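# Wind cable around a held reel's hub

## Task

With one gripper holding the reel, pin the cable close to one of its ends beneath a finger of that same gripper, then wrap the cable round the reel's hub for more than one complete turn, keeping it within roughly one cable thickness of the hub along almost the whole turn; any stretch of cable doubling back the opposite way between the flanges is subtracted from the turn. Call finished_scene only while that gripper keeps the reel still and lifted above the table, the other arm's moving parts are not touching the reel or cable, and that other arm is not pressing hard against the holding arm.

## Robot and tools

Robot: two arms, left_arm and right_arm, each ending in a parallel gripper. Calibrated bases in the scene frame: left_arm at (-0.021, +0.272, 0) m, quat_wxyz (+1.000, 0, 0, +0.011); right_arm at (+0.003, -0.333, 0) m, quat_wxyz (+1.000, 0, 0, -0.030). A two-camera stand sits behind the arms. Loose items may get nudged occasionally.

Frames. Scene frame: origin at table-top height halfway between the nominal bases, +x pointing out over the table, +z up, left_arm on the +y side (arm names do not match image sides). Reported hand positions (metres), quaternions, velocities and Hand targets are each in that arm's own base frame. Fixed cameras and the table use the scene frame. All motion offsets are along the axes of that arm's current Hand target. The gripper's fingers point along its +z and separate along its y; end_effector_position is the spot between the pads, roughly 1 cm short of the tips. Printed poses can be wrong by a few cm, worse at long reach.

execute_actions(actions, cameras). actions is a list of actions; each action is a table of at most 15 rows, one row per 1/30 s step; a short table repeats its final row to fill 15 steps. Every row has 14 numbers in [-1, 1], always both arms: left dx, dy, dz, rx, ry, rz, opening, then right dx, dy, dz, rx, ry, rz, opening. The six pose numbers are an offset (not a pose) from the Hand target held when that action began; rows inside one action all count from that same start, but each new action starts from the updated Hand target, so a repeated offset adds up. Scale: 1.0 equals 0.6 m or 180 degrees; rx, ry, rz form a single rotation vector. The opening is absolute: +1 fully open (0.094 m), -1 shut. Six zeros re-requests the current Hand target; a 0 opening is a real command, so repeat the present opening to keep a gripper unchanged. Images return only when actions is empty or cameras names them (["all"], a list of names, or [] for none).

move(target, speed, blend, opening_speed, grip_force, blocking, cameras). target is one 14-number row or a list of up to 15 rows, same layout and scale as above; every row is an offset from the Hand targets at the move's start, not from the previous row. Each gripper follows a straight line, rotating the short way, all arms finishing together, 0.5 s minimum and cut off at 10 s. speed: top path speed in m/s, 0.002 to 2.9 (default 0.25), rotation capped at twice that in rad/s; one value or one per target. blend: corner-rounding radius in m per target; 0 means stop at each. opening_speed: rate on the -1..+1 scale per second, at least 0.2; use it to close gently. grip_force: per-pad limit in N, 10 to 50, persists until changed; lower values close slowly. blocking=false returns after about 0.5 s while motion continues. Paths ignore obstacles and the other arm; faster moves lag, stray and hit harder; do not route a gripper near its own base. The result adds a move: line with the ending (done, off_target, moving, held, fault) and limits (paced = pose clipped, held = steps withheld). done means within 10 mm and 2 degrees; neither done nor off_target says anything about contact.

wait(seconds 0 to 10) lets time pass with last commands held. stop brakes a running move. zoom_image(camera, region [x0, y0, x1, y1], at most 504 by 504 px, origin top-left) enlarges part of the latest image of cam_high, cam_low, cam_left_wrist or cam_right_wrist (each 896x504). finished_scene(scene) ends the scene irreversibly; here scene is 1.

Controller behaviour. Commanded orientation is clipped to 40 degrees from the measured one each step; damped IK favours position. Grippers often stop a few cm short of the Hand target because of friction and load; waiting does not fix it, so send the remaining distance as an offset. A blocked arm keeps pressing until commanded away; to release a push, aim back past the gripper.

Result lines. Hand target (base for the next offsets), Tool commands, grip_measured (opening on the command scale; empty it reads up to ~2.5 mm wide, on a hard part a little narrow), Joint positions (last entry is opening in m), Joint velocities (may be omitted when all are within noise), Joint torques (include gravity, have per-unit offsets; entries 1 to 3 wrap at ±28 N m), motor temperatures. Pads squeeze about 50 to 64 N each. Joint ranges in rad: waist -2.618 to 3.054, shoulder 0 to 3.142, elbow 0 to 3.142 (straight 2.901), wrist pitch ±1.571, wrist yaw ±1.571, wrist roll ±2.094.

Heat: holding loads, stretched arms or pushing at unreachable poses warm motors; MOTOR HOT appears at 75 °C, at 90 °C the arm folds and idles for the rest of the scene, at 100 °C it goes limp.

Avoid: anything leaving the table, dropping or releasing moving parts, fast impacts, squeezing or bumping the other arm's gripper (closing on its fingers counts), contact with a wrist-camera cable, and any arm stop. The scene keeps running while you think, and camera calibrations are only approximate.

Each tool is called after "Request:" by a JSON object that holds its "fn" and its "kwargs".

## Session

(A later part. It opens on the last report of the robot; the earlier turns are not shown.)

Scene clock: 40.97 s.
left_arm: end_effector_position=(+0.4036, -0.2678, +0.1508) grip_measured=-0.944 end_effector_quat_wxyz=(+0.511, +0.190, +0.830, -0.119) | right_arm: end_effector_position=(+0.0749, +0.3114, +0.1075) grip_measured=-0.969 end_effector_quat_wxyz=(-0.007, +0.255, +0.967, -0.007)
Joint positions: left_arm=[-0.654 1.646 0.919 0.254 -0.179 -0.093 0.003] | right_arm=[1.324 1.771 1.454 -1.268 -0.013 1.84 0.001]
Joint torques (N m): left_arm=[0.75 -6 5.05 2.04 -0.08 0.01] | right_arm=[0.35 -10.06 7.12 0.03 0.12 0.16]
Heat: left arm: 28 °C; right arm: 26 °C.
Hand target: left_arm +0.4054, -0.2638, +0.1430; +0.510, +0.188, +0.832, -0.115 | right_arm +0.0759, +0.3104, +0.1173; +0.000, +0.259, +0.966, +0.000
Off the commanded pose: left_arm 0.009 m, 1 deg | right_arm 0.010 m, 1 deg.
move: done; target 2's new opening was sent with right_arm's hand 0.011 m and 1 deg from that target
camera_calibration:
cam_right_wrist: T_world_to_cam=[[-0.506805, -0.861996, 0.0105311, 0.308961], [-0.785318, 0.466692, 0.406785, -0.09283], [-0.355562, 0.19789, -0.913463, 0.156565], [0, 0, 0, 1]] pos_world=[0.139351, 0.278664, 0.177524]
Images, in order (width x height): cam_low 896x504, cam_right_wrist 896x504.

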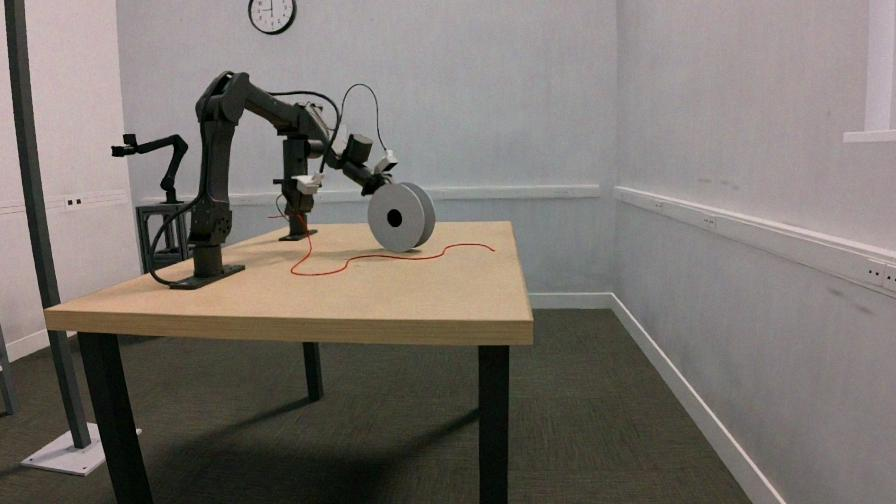

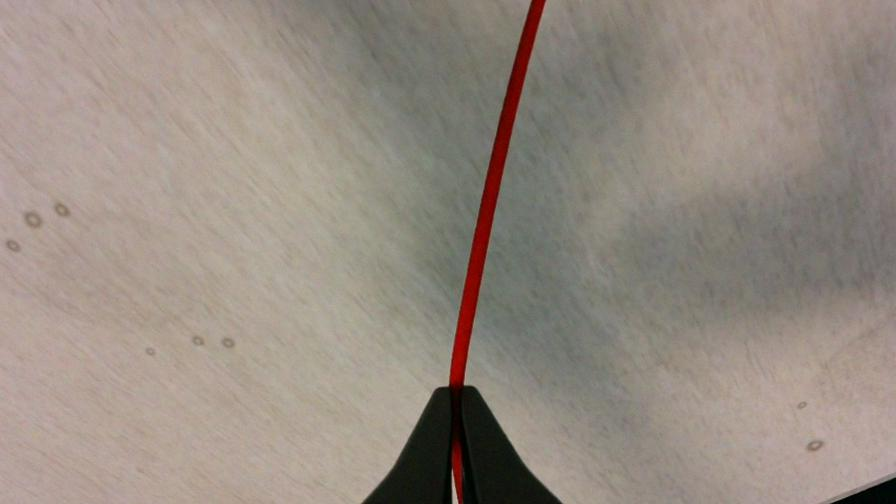

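Request:
{"fn": "move", "kwargs": {"target": [[0,0,0,0,0,0,-1,-0.367,-0.155,-0.172,-0.0387,-0.1064,-0.2197,-1],[0,0,0,0,0,0,-1,-0.67,0.2523,-0.238,-0.2463,-0.0471,-0.0442,-1]], "speed": 0.2, "blend": [0.04,0], "cameras": ["all"]}}

Scene clock: 49.60 s.
left_arm: end_effector_position=(+0.4036, -0.2678, +0.1508) grip_measured=-0.944 end_effector_quat_wxyz=(+0.511, +0.190, +0.830, -0.119) | right_arm: end_effector_position=(+0.4972, +0.2413, +0.2681) grip_measured=-0.969 end_effector_quat_wxyz=(+0.179, +0.166, +0.905, +0.348)
Joint positions: left_arm=[-0.654 1.646 0.919 0.254 -0.179 -0.093 0.003] | right_arm=[0.318 2.16 2.365 -1.065 -0.415 0.838 0.001]
Joint torques (N m): left_arm=[0.94 -5.79 5.07 2.09 -0.05 0.05] | right_arm=[-0.32 -10.4 7.95 1.48 -0.23 0.1]
Heat: left arm: 29 °C; right arm: 27 °C.
Hand target: left_arm +0.4054, -0.2638, +0.1430; +0.510, +0.188, +0.832, -0.115 | right_arm +0.4998, +0.2405, +0.2599; +0.167, +0.173, +0.907, +0.345
Off the commanded pose: left_arm 0.009 m, 1 deg | right_arm 0.009 m, 2 deg.
move: done
camera_calibration:
cam_left_wrist: T_world_to_cam=[[-0.410898, -0.911544, 0.0158557, -0.0804833], [-0.727952, 0.31757, -0.607648, 0.50579], [0.548862, -0.261223, -0.794048, -0.0820616], [0, 0, 0, 1]] pos_world=[0.380161, -0.255424, 0.243457]
cam_right_wrist: T_world_to_cam=[[-0.187374, -0.692091, -0.697066, 0.450849], [-0.980738, 0.171669, 0.0931822, 0.458576], [0.0551739, 0.701099, -0.710926, 0.0873622], [0, 0, 0, 1]] pos_world=[0.5294, 0.172056, 0.333649]

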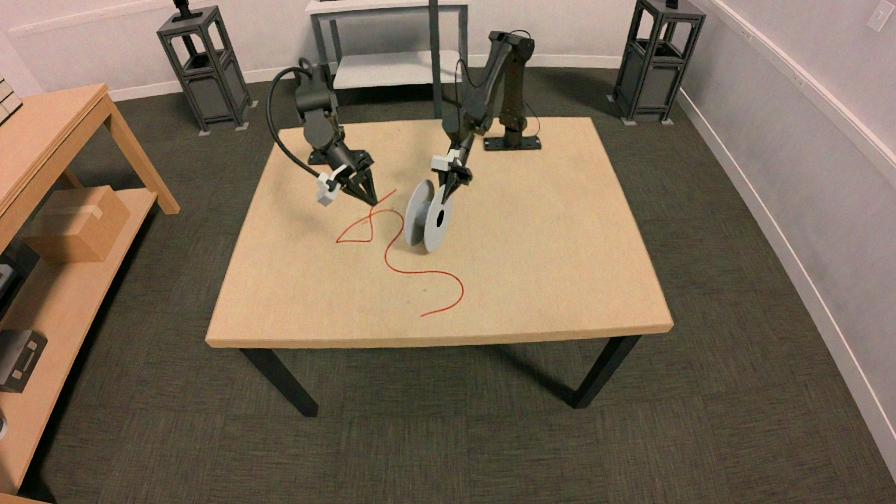

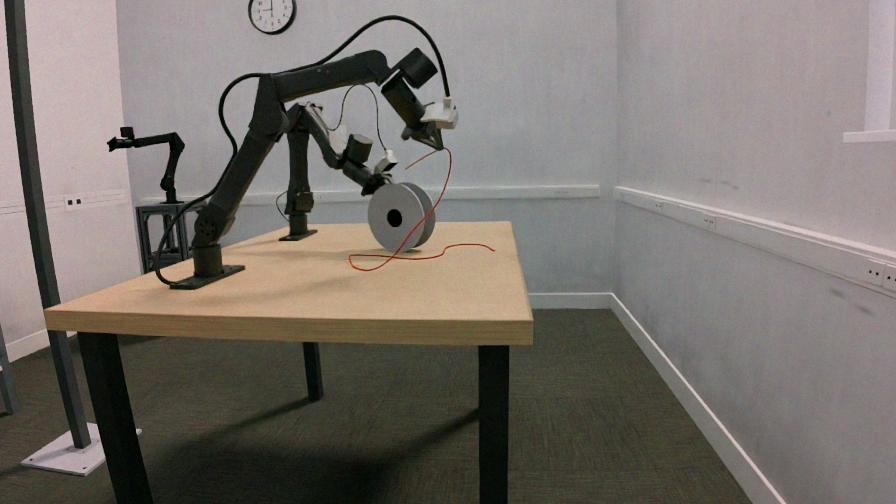

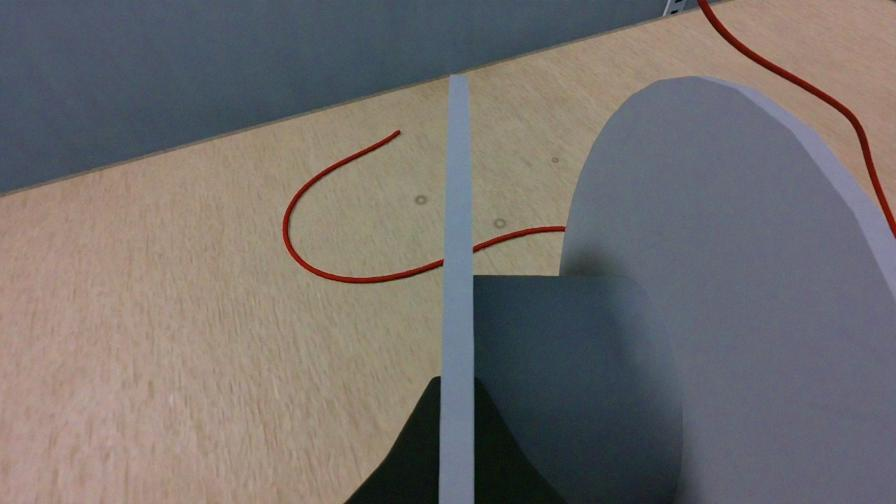

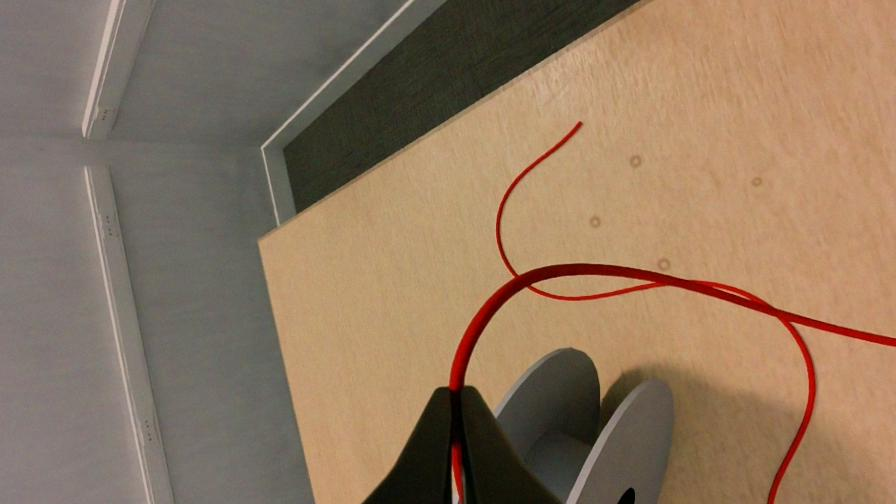

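Request:
{"fn": "move", "kwargs": {"target": [-0.011,-0.003,-0.004,0,0,0,0.1,0,0,0,0,0,0,-1], "opening_speed": 0.3, "speed": 0.03, "cameras": ["cam_left_wrist","cam_high"]}}

Scene clock: 54.13 s.
left_arm: end_effector_position=(+0.4027, -0.2668, +0.1484) grip_measured=+0.099 end_effector_quat_wxyz=(+0.507, +0.191, +0.832, -0.117) | right_arm: end_effector_position=(+0.4971, +0.2413, +0.2681) grip_measured=-0.969 end_effector_quat_wxyz=(+0.179, +0.166, +0.905, +0.347)
Joint positions: left_arm=[-0.654 1.646 0.919 0.243 -0.179 -0.093 0.052] | right_arm=[0.318 2.16 2.365 -1.066 -0.415 0.838 0.001]
Joint torques (N m): left_arm=[0.32 -6.38 6.74 1.87 -0.14 -0.03] | right_arm=[-0.42 -10.33 7.95 1.46 -0.21 0.1]
Heat: left arm: 28 °C; right arm: 27 °C.
Hand target: left_arm +0.4054, -0.2658, +0.1500; +0.510, +0.188, +0.832, -0.115 | right_arm +0.4998, +0.2405, +0.2600; +0.167, +0.173, +0.907, +0.345
Off the commanded pose: left_arm 0.003 m, 1 deg | right_arm 0.009 m, 2 deg.
move: done
camera_calibration:
cam_left_wrist: T_world_to_cam=[[-0.410112, -0.91194, 0.0131574, -0.0798314], [-0.733389, 0.32117, -0.599159, 0.50526], [0.542171, -0.255372, -0.800522, -0.0780988], [0, 0, 0, 1]] pos_world=[0.380155, -0.25502, 0.241261]
Images, in order (width x height): cam_high 896x504, cam_left_wrist 896x504.

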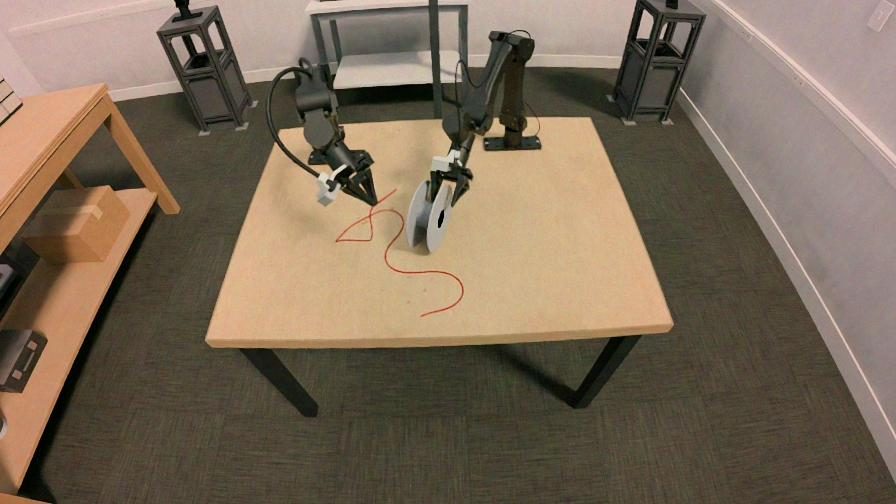

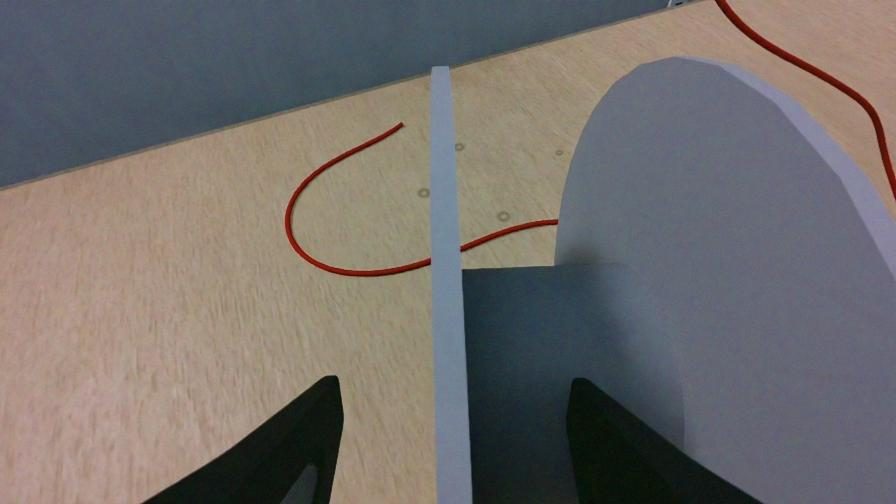

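Request:
{"fn": "move", "kwargs": {"target": [[0,0,0,0,0,0,0.1,0.0515,-0.0107,0.151,0,0,0,-1],[0,0,0,0,0,0,0.1,0.13,-0.0107,0.151,0,0,0,-1]], "speed": 0.08, "cameras": ["cam_left_wrist","cam_high","cam_right_wrist"]}}

Request:
{"fn": "zoom_image", "kwargs": {"camera": "cam_high", "region": [350, 140, 490, 280]}}

Scene clock: 57.63 s.
left_arm: end_effector_position=(+0.4027, -0.2668, +0.1484) grip_measured=+0.099 end_effector_quat_wxyz=(+0.507, +0.191, +0.832, -0.117) | right_arm: end_effector_position=(+0.4688, +0.3238, +0.1665) grip_measured=-0.969 end_effector_quat_wxyz=(+0.156, +0.171, +0.911, +0.341)
Joint positions: left_arm=[-0.654 1.646 0.919 0.243 -0.179 -0.093 0.052] | right_arm=[0.507 2.112 1.888 -0.631 -0.307 0.993 0.001]
Joint torques (N m): left_arm=[0.12 -6.48 6.71 1.85 -0.07 -0.04] | right_arm=[0.06 -15.39 5.65 1.78 0 0.09]
Heat: left arm: 28 °C; right arm: 27 °C.
Hand target: left_arm +0.4054, -0.2658, +0.1500; +0.510, +0.188, +0.832, -0.115 | right_arm +0.4677, +0.3210, +0.1771; +0.167, +0.173, +0.907, +0.345
Off the commanded pose: left_arm 0.003 m, 1 deg | right_arm 0.011 m, 1 deg.
move: off_target (right_arm)
camera_calibration:
cam_left_wrist: T_world_to_cam=[[-0.410112, -0.91194, 0.0131574, -0.0798314], [-0.733389, 0.32117, -0.599159, 0.50526], [0.542171, -0.255372, -0.800522, -0.0780988], [0, 0, 0, 1]] pos_world=[0.380155, -0.25502, 0.241261]
cam_right_wrist: T_world_to_cam=[[-0.216128, -0.698416, -0.682278, 0.44486], [-0.976266, 0.164526, 0.140838, 0.41831], [0.0138891, 0.696524, -0.717399, -0.0192367], [0, 0, 0, 1]] pos_world=[0.504796, 0.255274, 0.230804]
Images, in order (width x height): cam_high 896x504, cam_left_wrist 896x504, cam_right_wrist 896x504.

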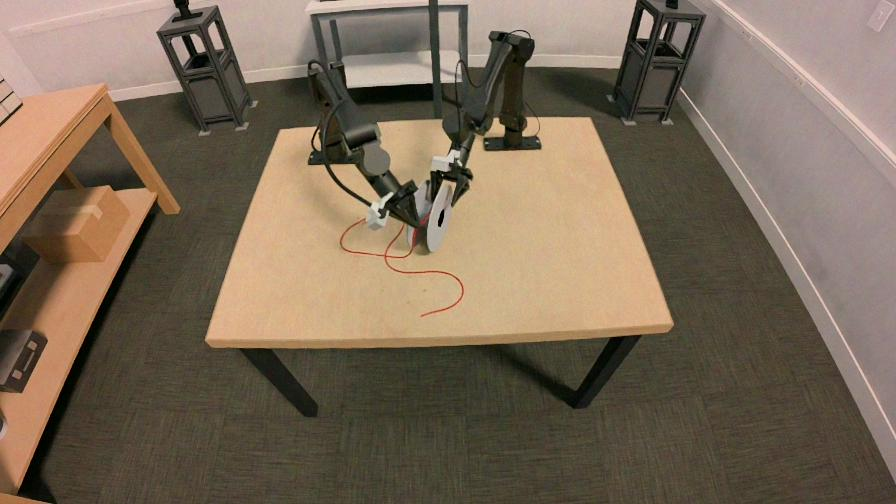

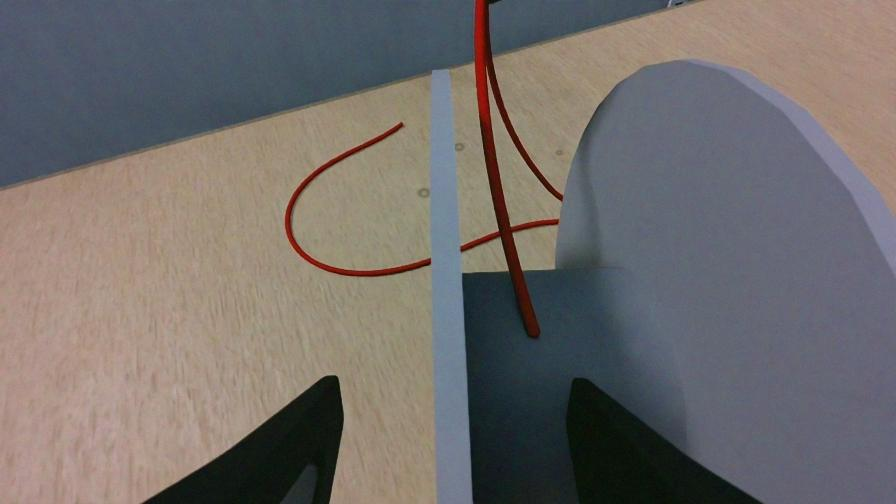

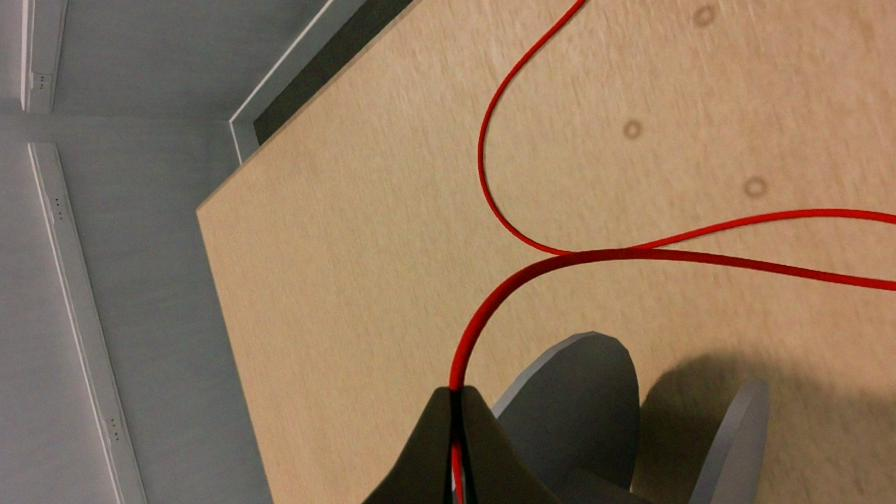

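Scaled by 3.600 from the camera's 896x504 image, which has a finer 1280x720 frame.

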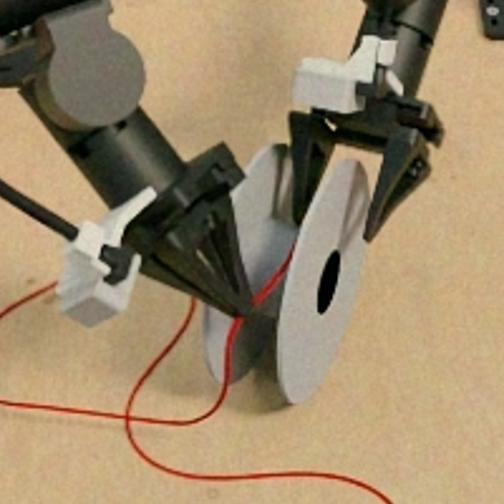

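Request:
{"fn": "move", "kwargs": {"target": [0,0,0,0,0,0,0.1,0.08,0.004,0.003,0,0,0,-1], "speed": 0.05, "cameras": ["cam_left_wrist","cam_high"]}}

Scene clock: 59.90 s.
left_arm: end_effector_position=(+0.4027, -0.2668, +0.1484) grip_measured=+0.099 end_effector_quat_wxyz=(+0.507, +0.191, +0.832, -0.117) | right_arm: end_effector_position=(+0.4308, +0.3448, +0.1593) grip_measured=-0.970 end_effector_quat_wxyz=(+0.159, +0.174, +0.910, +0.341)
Joint positions: left_arm=[-0.654 1.646 0.919 0.243 -0.179 -0.093 0.052] | right_arm=[0.595 2.013 1.706 -0.524 -0.242 1.066 0.001]
Joint torques (N m): left_arm=[0.29 -6.45 6.79 1.85 -0.1 -0.03] | right_arm=[0.61 -14.6 5.71 1.79 0.05 0.08]
Heat: left arm: 28 °C; right arm: 27 °C.
Hand target: left_arm +0.4054, -0.2658, +0.1500; +0.510, +0.188, +0.832, -0.115 | right_arm +0.4266, +0.3443, +0.1688; +0.167, +0.173, +0.907, +0.345
Off the commanded pose: left_arm 0.003 m, 1 deg | right_arm 0.010 m, 1 deg.
move: done
camera_calibration:
cam_left_wrist: T_world_to_cam=[[-0.410112, -0.91194, 0.0131574, -0.0798314], [-0.733389, 0.32117, -0.599159, 0.50526], [0.542171, -0.255372, -0.800522, -0.0780988], [0, 0, 0, 1]] pos_world=[0.380155, -0.25502, 0.241261]
Images, in order (width x height): cam_high 896x504, cam_left_wrist 896x504.

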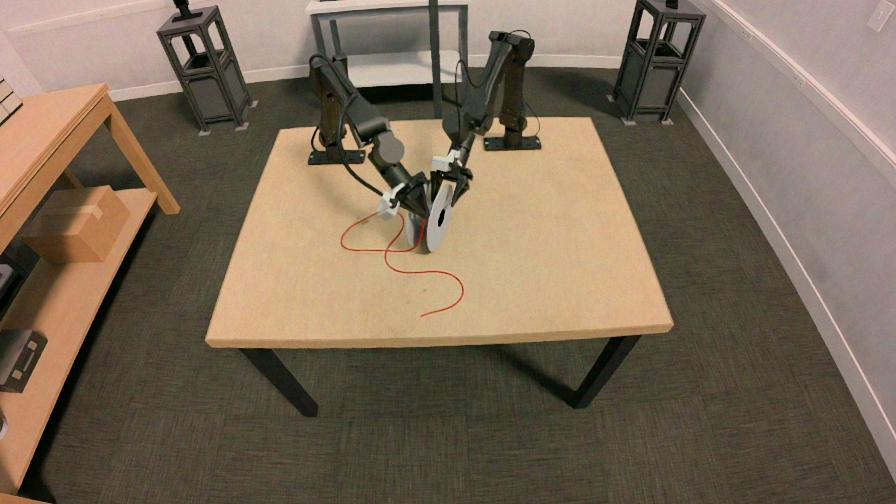

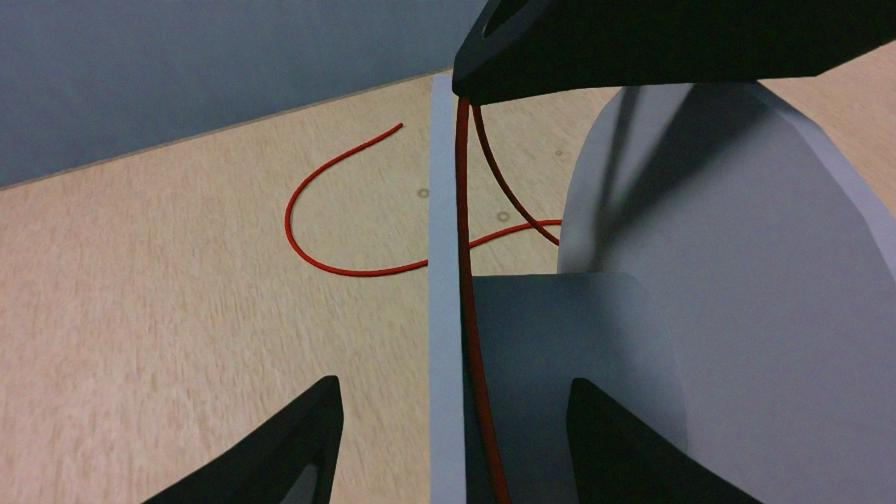

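Request:
{"fn": "move", "kwargs": {"target": [0,0,0,0,0,0,-0.85,0,0,0,0,0,0,-1], "opening_speed": 0.3, "cameras": ["cam_left_wrist"]}}

Request:
{"fn": "move", "kwargs": {"target": [0,0,0,0,0,0,-1,0,0,0,0,0,0,-1], "opening_speed": 0.25, "cameras": ["cam_left_wrist","cam_right_wrist"]}}

Request:
{"fn": "zoom_image", "kwargs": {"camera": "cam_left_wrist", "region": [340, 340, 580, 504]}}

Scene clock: 64.07 s.
left_arm: end_effector_position=(+0.4027, -0.2668, +0.1483) grip_measured=-0.847 end_effector_quat_wxyz=(+0.507, +0.191, +0.832, -0.116) | right_arm: end_effector_position=(+0.4309, +0.3447, +0.1593) grip_measured=-0.970 end_effector_quat_wxyz=(+0.159, +0.174, +0.910, +0.341)
Joint positions: left_arm=[-0.654 1.646 0.919 0.242 -0.179 -0.093 0.007] | right_arm=[0.595 2.013 1.706 -0.524 -0.241 1.066 0.001]
Joint torques (N m): left_arm=[0.24 -6.38 6.65 1.89 -0.07 0.01] | right_arm=[0.58 -14.6 5.67 1.77 0.01 0.08]
Heat: left arm: 28 °C; right arm: 27 °C.
Hand target: left_arm +0.4054, -0.2658, +0.1499; +0.510, +0.188, +0.832, -0.115 | right_arm +0.4266, +0.3443, +0.1688; +0.167, +0.173, +0.907, +0.345
Off the commanded pose: left_arm 0.003 m, 1 deg | right_arm 0.010 m, 1 deg.
move: done
camera_calibration:
cam_left_wrist: T_world_to_cam=[[-0.410112, -0.911941, 0.0130791, -0.0798113], [-0.733588, 0.321316, -0.598836, 0.505235], [0.541901, -0.255185, -0.800765, -0.0779696], [0, 0, 0, 1]] pos_world=[0.380155, -0.25502, 0.241161]
Images, in order (width x height): cam_left_wrist 896x504.

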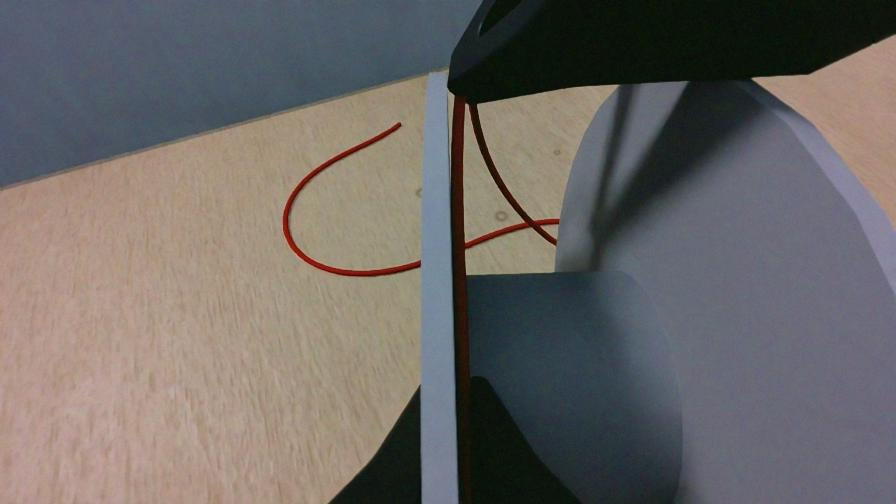

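Scene clock: 64.87 s.
left_arm: end_effector_position=(+0.4026, -0.2672, +0.1485) grip_measured=-0.902 end_effector_quat_wxyz=(+0.506, +0.183, +0.834, -0.123) | right_arm: end_effector_position=(+0.4314, +0.3442, +0.1592) grip_measured=-0.970 end_effector_quat_wxyz=(+0.161, +0.175, +0.910, +0.340)
Joint positions: left_arm=[-0.654 1.646 0.919 0.243 -0.177 -0.114 0.005] | right_arm=[0.595 2.013 1.706 -0.524 -0.238 1.066 0.001]
Joint torques (N m): left_arm=[0.18 -6.52 6.63 1.87 -0.14 0.23] | right_arm=[0.54 -14.56 5.71 1.79 -0.03 0.08]
Heat: left arm: 28 °C; right arm: 27 °C.
Hand target: left_arm +0.4054, -0.2658, +0.1500; +0.510, +0.188, +0.832, -0.115 | right_arm +0.4266, +0.3443, +0.1689; +0.167, +0.173, +0.907, +0.345
Off the commanded pose: left_arm 0.003 m, 1 deg | right_arm 0.011 m, 1 deg.
move: off_target (right_arm)
camera_calibration:
cam_left_wrist: T_world_to_cam=[[-0.403019, -0.914627, 0.0321566, -0.0866069], [-0.740452, 0.305218, -0.59881, 0.503884], [0.537873, -0.265142, -0.800245, -0.0789225], [0, 0, 0, 1]] pos_world=[0.380648, -0.253933, 0.241359]
cam_right_wrist: T_world_to_cam=[[-0.219608, -0.697245, -0.682365, 0.44719], [-0.975241, 0.175545, 0.134493, 0.376256], [0.0260117, 0.695006, -0.718533, -0.0426445], [0, 0, 0, 1]] pos_world=[0.466256, 0.275389, 0.223902]
Images, in order (width x height): cam_left_wrist 896x504, cam_right_wrist 896x504.

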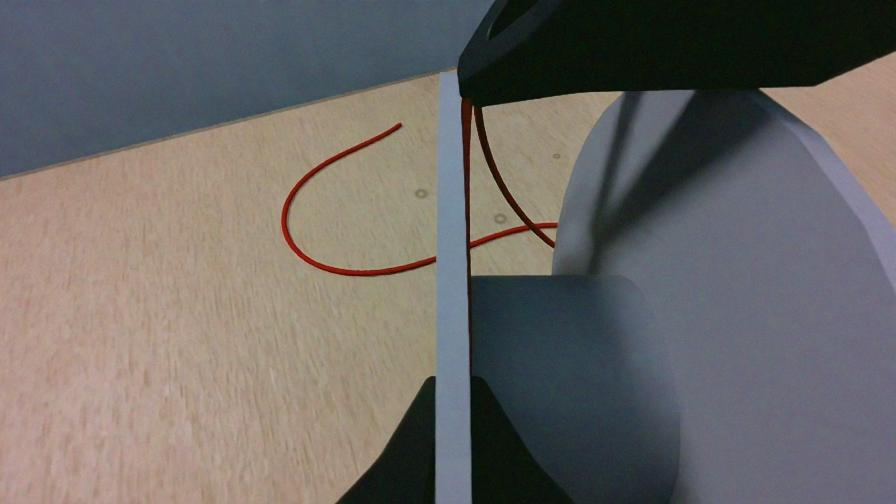

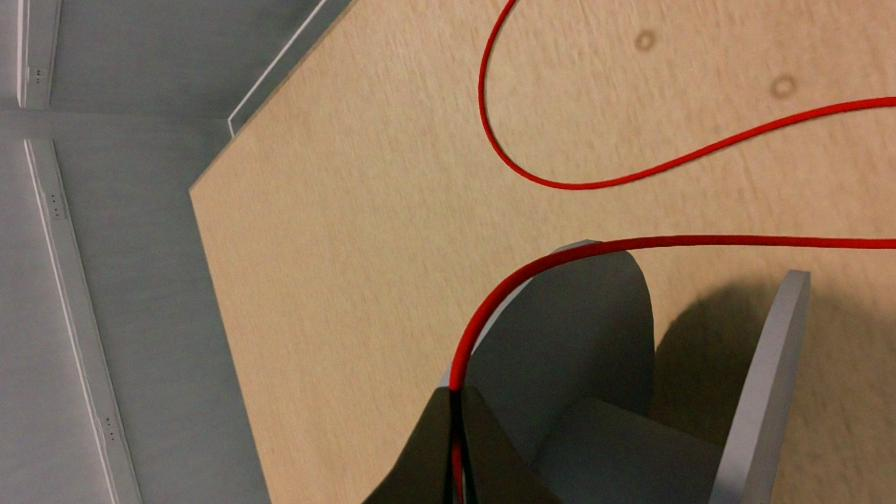

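Scaled by 2.100 from the camera's 896x504 image, which has a finer 1280x720 frame.

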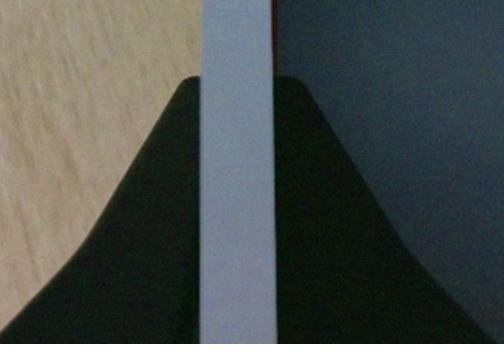

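Request:
{"fn": "move", "kwargs": {"target": [[0,0,0,0,0,0,-1,0,0,0,0,0,0,-0.4],[0,0,0,0,0,0,-1,-0.06,0,-0.06,0,0,0,-0.4],[0,0,0,0,0,0,-1,-0.06,0,-0.22,0,0,0,-0.4]], "speed": 0.12, "opening_speed": 0.6, "blend": [0,0.02,0], "cameras": ["cam_left_wrist"]}}

Request:
{"fn": "move", "kwargs": {"target": [-0.44,-0.076,-0.207,0,0,0,-1,0,0,0,0,0,0,-0.4], "speed": 0.12, "cameras": ["all"]}}

Request:
{"fn": "zoom_image", "kwargs": {"camera": "cam_low", "region": [320, 60, 500, 240]}}

Scene clock: 69.03 s.
left_arm: end_effector_position=(+0.4028, -0.2683, +0.1498) grip_measured=-0.905 end_effector_quat_wxyz=(+0.508, +0.187, +0.832, -0.123) | right_arm: end_effector_position=(+0.4063, +0.2560, +0.2550) grip_measured=-0.402 end_effector_quat_wxyz=(+0.159, +0.182, +0.909, +0.339)
Joint positions: left_arm=[-0.654 1.646 0.919 0.25 -0.173 -0.106 0.004] | right_arm=[0.434 1.787 1.794 -0.875 -0.341 0.955 0.028]
Joint torques (N m): left_arm=[0.28 -6.56 6.61 1.86 -0.14 0.14] | right_arm=[-0.16 -11.17 8.1 1.47 -0.19 -0.12]
Heat: left arm: 28 °C; right arm: 28 °C.
Hand target: left_arm +0.4054, -0.2658, +0.1499; +0.510, +0.188, +0.832, -0.115 | right_arm +0.4027, +0.2538, +0.2687; +0.167, +0.173, +0.907, +0.345
Off the commanded pose: left_arm 0.004 m, 1 deg | right_arm 0.014 m, 1 deg.
move: off_target (right_arm)
camera_calibration:
cam_left_wrist: T_world_to_cam=[[-0.409788, -0.911729, 0.0286989, -0.0835245], [-0.734236, 0.311016, -0.603462, 0.504931], [0.541268, -0.268363, -0.796875, -0.0809997], [0, 0, 0, 1]] pos_world=[0.380354, -0.254931, 0.242557]
Images, in order (width x height): cam_left_wrist 896x504.

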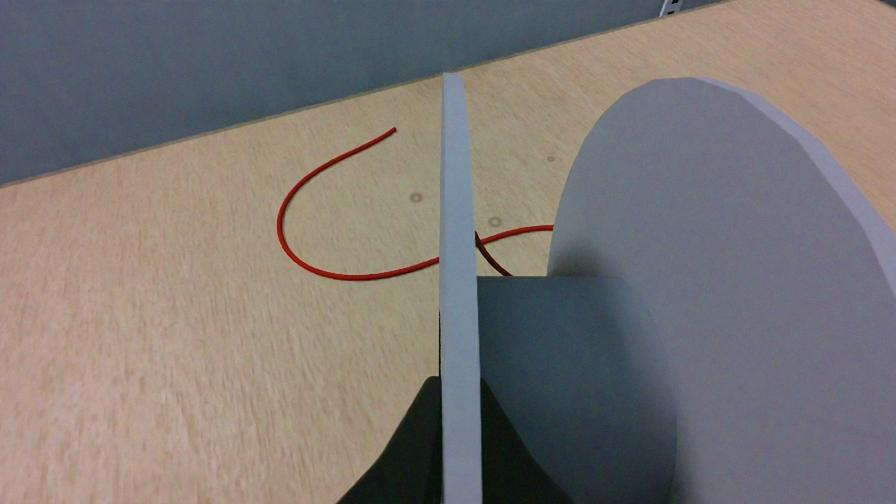

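Scene clock: 72.43 s.
left_arm: end_effector_position=(+0.3904, -0.3076, +0.4057) grip_measured=-0.907 end_effector_quat_wxyz=(+0.463, +0.210, +0.856, -0.091) | right_arm: end_effector_position=(+0.4057, +0.2558, +0.2544) grip_measured=-0.402 end_effector_quat_wxyz=(+0.158, +0.182, +0.910, +0.339)
Joint positions: left_arm=[-0.769 1.973 2.553 -1.194 -0.277 -0.143 0.004] | right_arm=[0.434 1.787 1.794 -0.878 -0.341 0.954 0.028]
Joint torques (N m): left_arm=[-0.4 -9.13 8.38 2.39 -0.26 -0.11] | right_arm=[-0.14 -11.17 8.08 1.48 -0.17 -0.11]
Heat: left arm: 28 °C; right arm: 28 °C.
Hand target: left_arm +0.3939, -0.3112, +0.4416; +0.510, +0.188, +0.832, -0.115 | right_arm +0.4027, +0.2539, +0.2687; +0.167, +0.173, +0.907, +0.345
Off the commanded pose: left_arm 0.036 m, 7 deg | right_arm 0.015 m, 2 deg.
move: off_target (left_arm, right_arm)
camera_calibration:
cam_left_wrist: T_world_to_cam=[[-0.416153, -0.908829, -0.0290903, -0.104971], [-0.777391, 0.372198, -0.507081, 0.659008], [0.471677, -0.188408, -0.861407, 0.196995], [0, 0, 0, 1]] pos_world=[0.375706, -0.303567, 0.50081]
cam_right_wrist: T_world_to_cam=[[-0.234933, -0.693646, -0.680927, 0.449793], [-0.971663, 0.186343, 0.145419, 0.346915], [0.0260172, 0.695796, -0.717768, 0.0874659], [0, 0, 0, 1]] pos_world=[0.44048, 0.186493, 0.318609]

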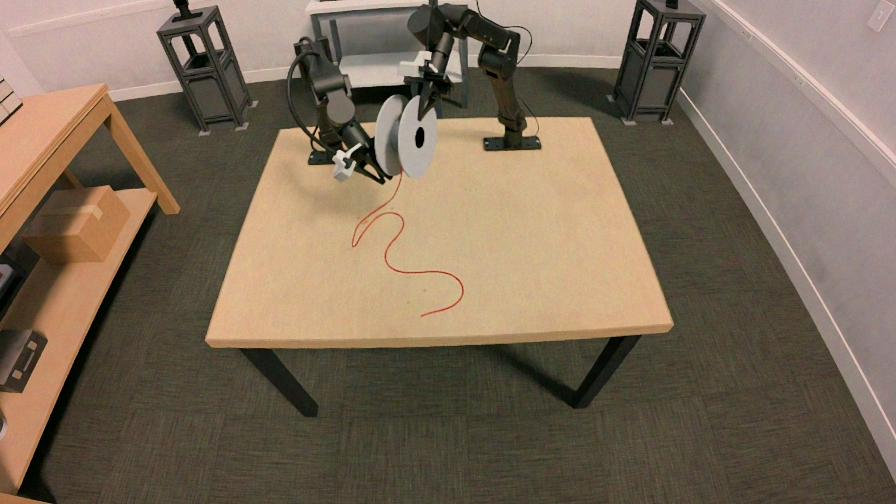

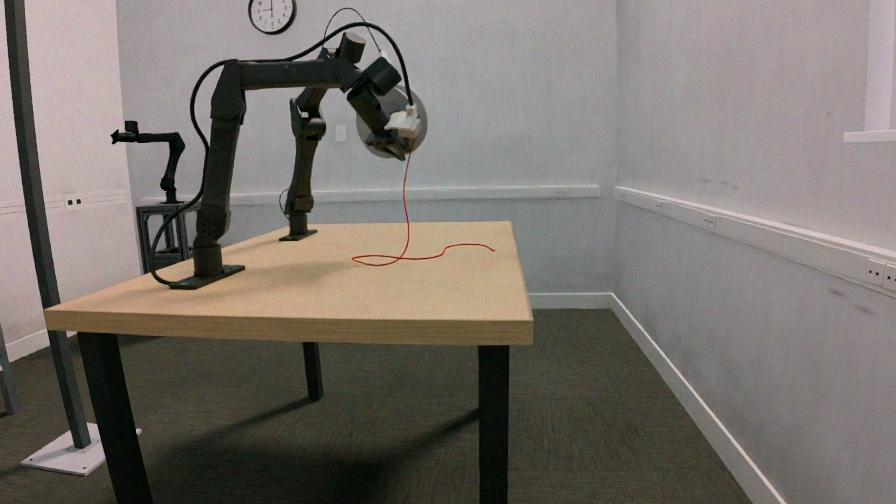

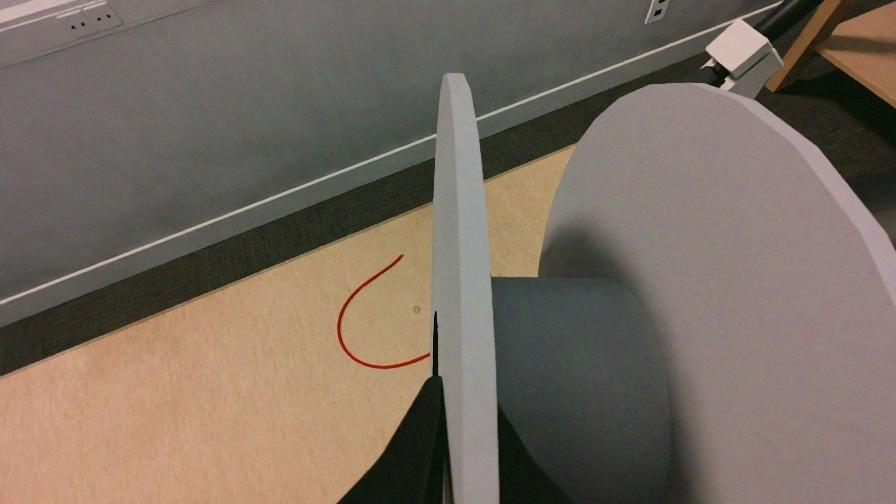

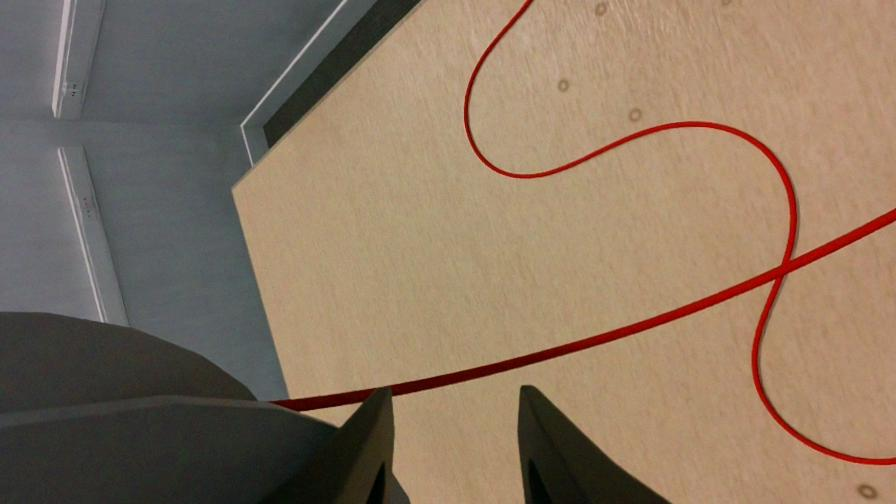

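Scaled by 2.800 from the camera's 896x504 image, which has a finer 1280x720 frame.

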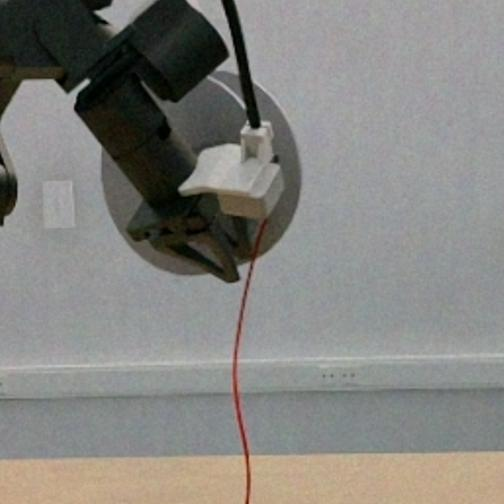

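Request:
{"fn": "move", "kwargs": {"target": [[0,0,0,0,0,0,-1,0,0,-0.2,0,0,0,-0.4],[0,0,0,0,0,0,-1,-0.045,-0.35,-0.023,-0.2364,-0.1576,-0.426,0]], "speed": 0.2, "blend": [0.03,0], "cameras": ["cam_right_wrist","cam_high","cam_low"]}}

Scene clock: 82.40 s.
left_arm: end_effector_position=(+0.3904, -0.3075, +0.4056) grip_measured=-0.907 end_effector_quat_wxyz=(+0.463, +0.210, +0.856, -0.091) | right_arm: end_effector_position=(+0.3808, +0.0875, +0.1477) grip_measured=-0.001 end_effector_quat_wxyz=(+0.585, -0.408, +0.579, +0.396)
Joint positions: left_arm=[-0.769 1.973 2.553 -1.195 -0.277 -0.144 0.004] | right_arm=[-0.254 1.965 0.721 1.223 -1.464 -0.039 0.047]
Joint torques (N m): left_arm=[-0.7 -9.14 8.32 2.33 -0.24 -0.13] | right_arm=[-0.2 -7.12 3.63 1.67 -0.03 0.04]
Heat: left arm: 29 °C; right arm: 28 °C.
Hand target: left_arm +0.3939, -0.3112, +0.4415; +0.510, +0.188, +0.832, -0.115 | right_arm +0.3790, +0.0869, +0.1399; +0.581, -0.403, +0.581, +0.402
Off the commanded pose: left_arm 0.036 m, 7 deg | right_arm 0.008 m, 1 deg.
move: off_target (left_arm)
camera_calibration:
cam_right_wrist: T_world_to_cam=[[0.93809, -0.346385, 0.00212227, -0.32345], [-0.137056, -0.376792, -0.916102, 0.257791], [0.318124, 0.859095, -0.400939, -0.0437052], [0, 0, 0, 1]] pos_world=[0.35266, 0.0226425, 0.219327]
Images, in order (width x height): cam_high 896x504, cam_low 896x504, cam_right_wrist 896x504.

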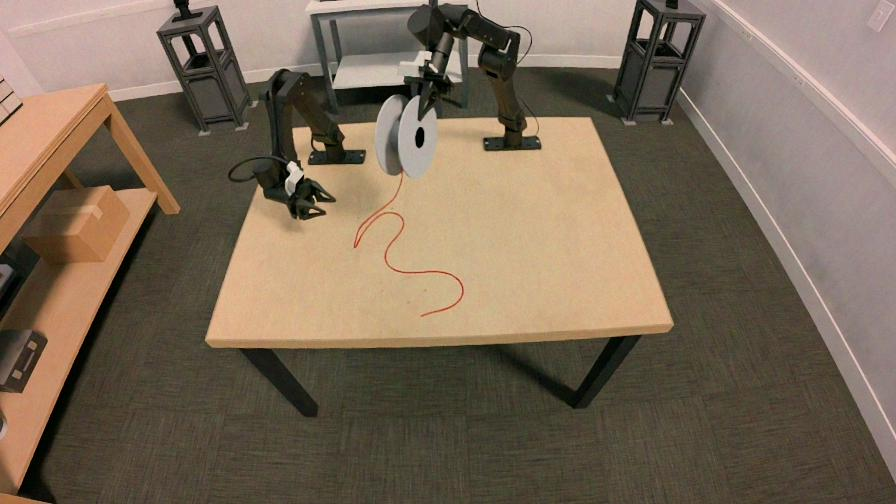

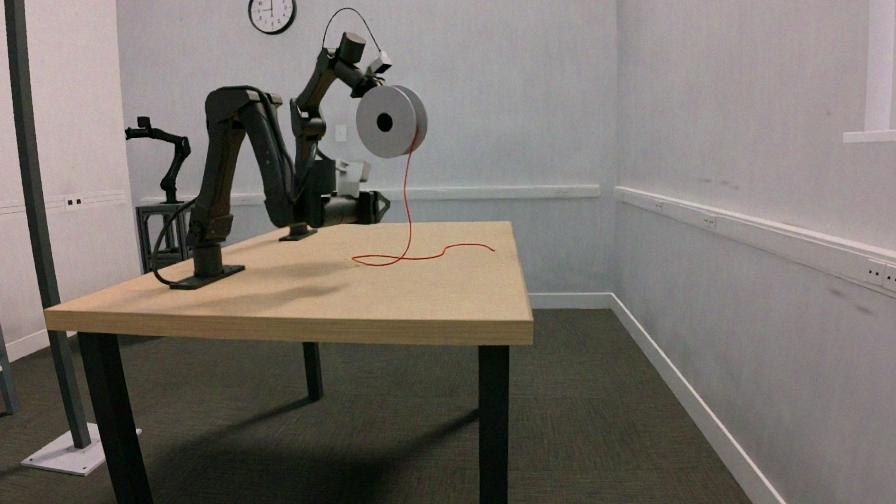

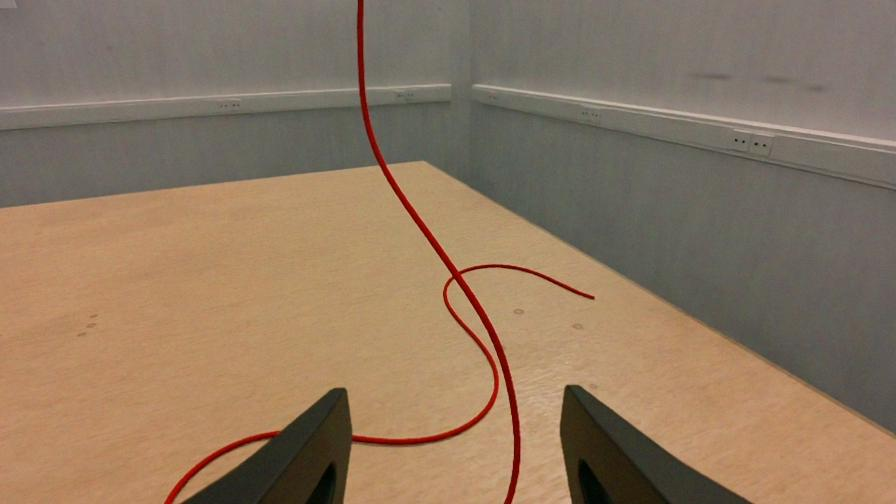

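Request:
{"fn": "move", "kwargs": {"target": [0,0,0,0,0,0,-1,0.005,0.009,0.205,0,0,0,0], "speed": 0.12, "cameras": ["cam_right_wrist"]}}

Scene clock: 85.03 s.
left_arm: end_effector_position=(+0.3904, -0.3075, +0.4056) grip_measured=-0.907 end_effector_quat_wxyz=(+0.463, +0.210, +0.856, -0.091) | right_arm: end_effector_position=(+0.4111, +0.2043, +0.1416) grip_measured=-0.001 end_effector_quat_wxyz=(+0.581, -0.408, +0.577, +0.404)
Joint positions: left_arm=[-0.769 1.973 2.553 -1.195 -0.277 -0.144 0.004] | right_arm=[0.096 2.056 0.823 1.238 -1.126 -0.003 0.047]
Joint torques (N m): left_arm=[-0.66 -9.14 8.38 2.32 -0.24 -0.16] | right_arm=[-0.01 -7.98 5.94 1.77 0.13 0.05]
Heat: left arm: 29 °C; right arm: 27 °C.
Hand target: left_arm +0.3939, -0.3112, +0.4415; +0.510, +0.188, +0.832, -0.115 | right_arm +0.4171, +0.2039, +0.1367; +0.581, -0.403, +0.581, +0.402
Off the commanded pose: left_arm 0.036 m, 7 deg | right_arm 0.008 m, 1 deg.
move: off_target (left_arm)
camera_calibration:
cam_right_wrist: T_world_to_cam=[[0.942354, -0.334525, -0.00790047, -0.3141], [-0.139566, -0.371478, -0.917892, 0.300656], [0.304123, 0.866081, -0.396752, -0.152404], [0, 0, 0, 1]] pos_world=[0.384305, 0.138607, 0.213022]
Images, in order (width x height): cam_right_wrist 896x504.

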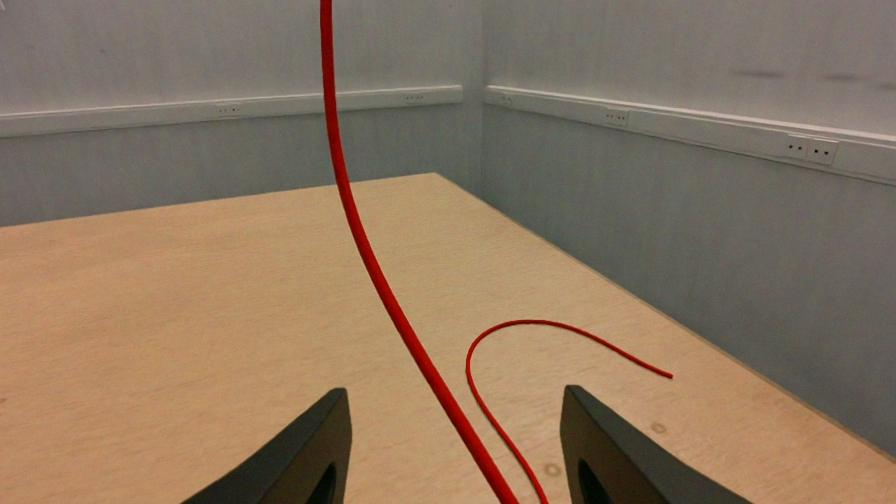

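Request:
{"fn": "move", "kwargs": {"target": [[0,0,0,0,0,0,-1,0,0.003,0.06,0,0,0,0],[0,0,0,0,0,0,-1,0,0.003,0.06,0,0,0,-1]], "speed": 0.1, "opening_speed": 0.8, "cameras": ["cam_right_wrist"]}}

Request:
{"fn": "zoom_image", "kwargs": {"camera": "cam_right_wrist", "region": [340, 300, 560, 504]}}

Scene clock: 88.00 s.
left_arm: end_effector_position=(+0.3904, -0.3075, +0.4056) grip_measured=-0.907 end_effector_quat_wxyz=(+0.463, +0.210, +0.856, -0.091) | right_arm: end_effector_position=(+0.4222, +0.2376, +0.1450) grip_measured=-0.967 end_effector_quat_wxyz=(+0.588, -0.410, +0.571, +0.401)
Joint positions: left_arm=[-0.769 1.973 2.553 -1.195 -0.277 -0.144 0.004] | right_arm=[0.184 2.092 0.893 1.222 -1.036 -0.003 0.002]
Joint torques (N m): left_arm=[-0.62 -9.1 8.13 2.35 -0.28 -0.12] | right_arm=[0.12 -8.47 6.17 1.61 0.12 0.06]
Heat: left arm: 29 °C; right arm: 27 °C.
Hand target: left_arm +0.3939, -0.3112, +0.4415; +0.510, +0.188, +0.832, -0.115 | right_arm +0.4281, +0.2382, +0.1366; +0.581, -0.403, +0.582, +0.403
Off the commanded pose: left_arm 0.036 m, 7 deg | right_arm 0.010 m, 2 deg.
move: off_target (left_arm)
camera_calibration:
cam_right_wrist: T_world_to_cam=[[0.941723, -0.336302, 0.00764059, -0.315059], [-0.123779, -0.367551, -0.921729, 0.31064], [0.312787, 0.867068, -0.387759, -0.188438], [0, 0, 0, 1]] pos_world=[0.39409, 0.171609, 0.215664]
Images, in order (width x height): cam_right_wrist 896x504.

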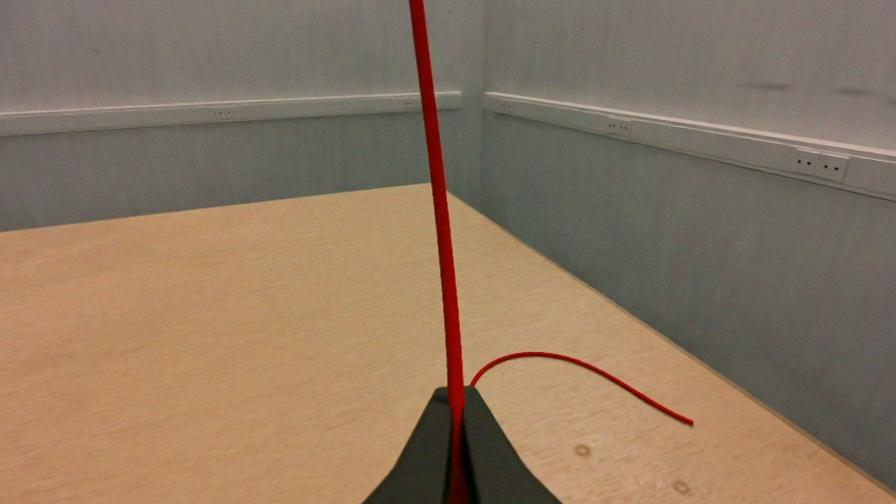

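Scaled by 2.291 from the camera's 896x504 image, which has a finer 1280x720 frame.

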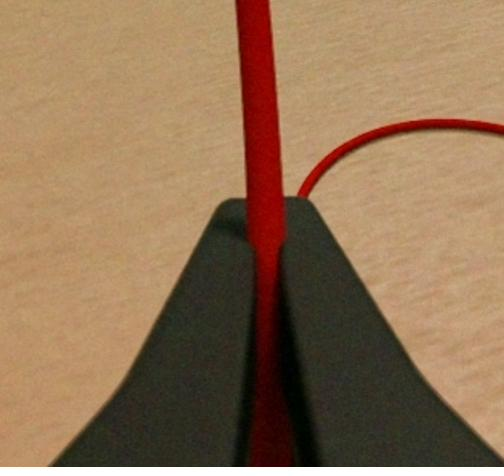

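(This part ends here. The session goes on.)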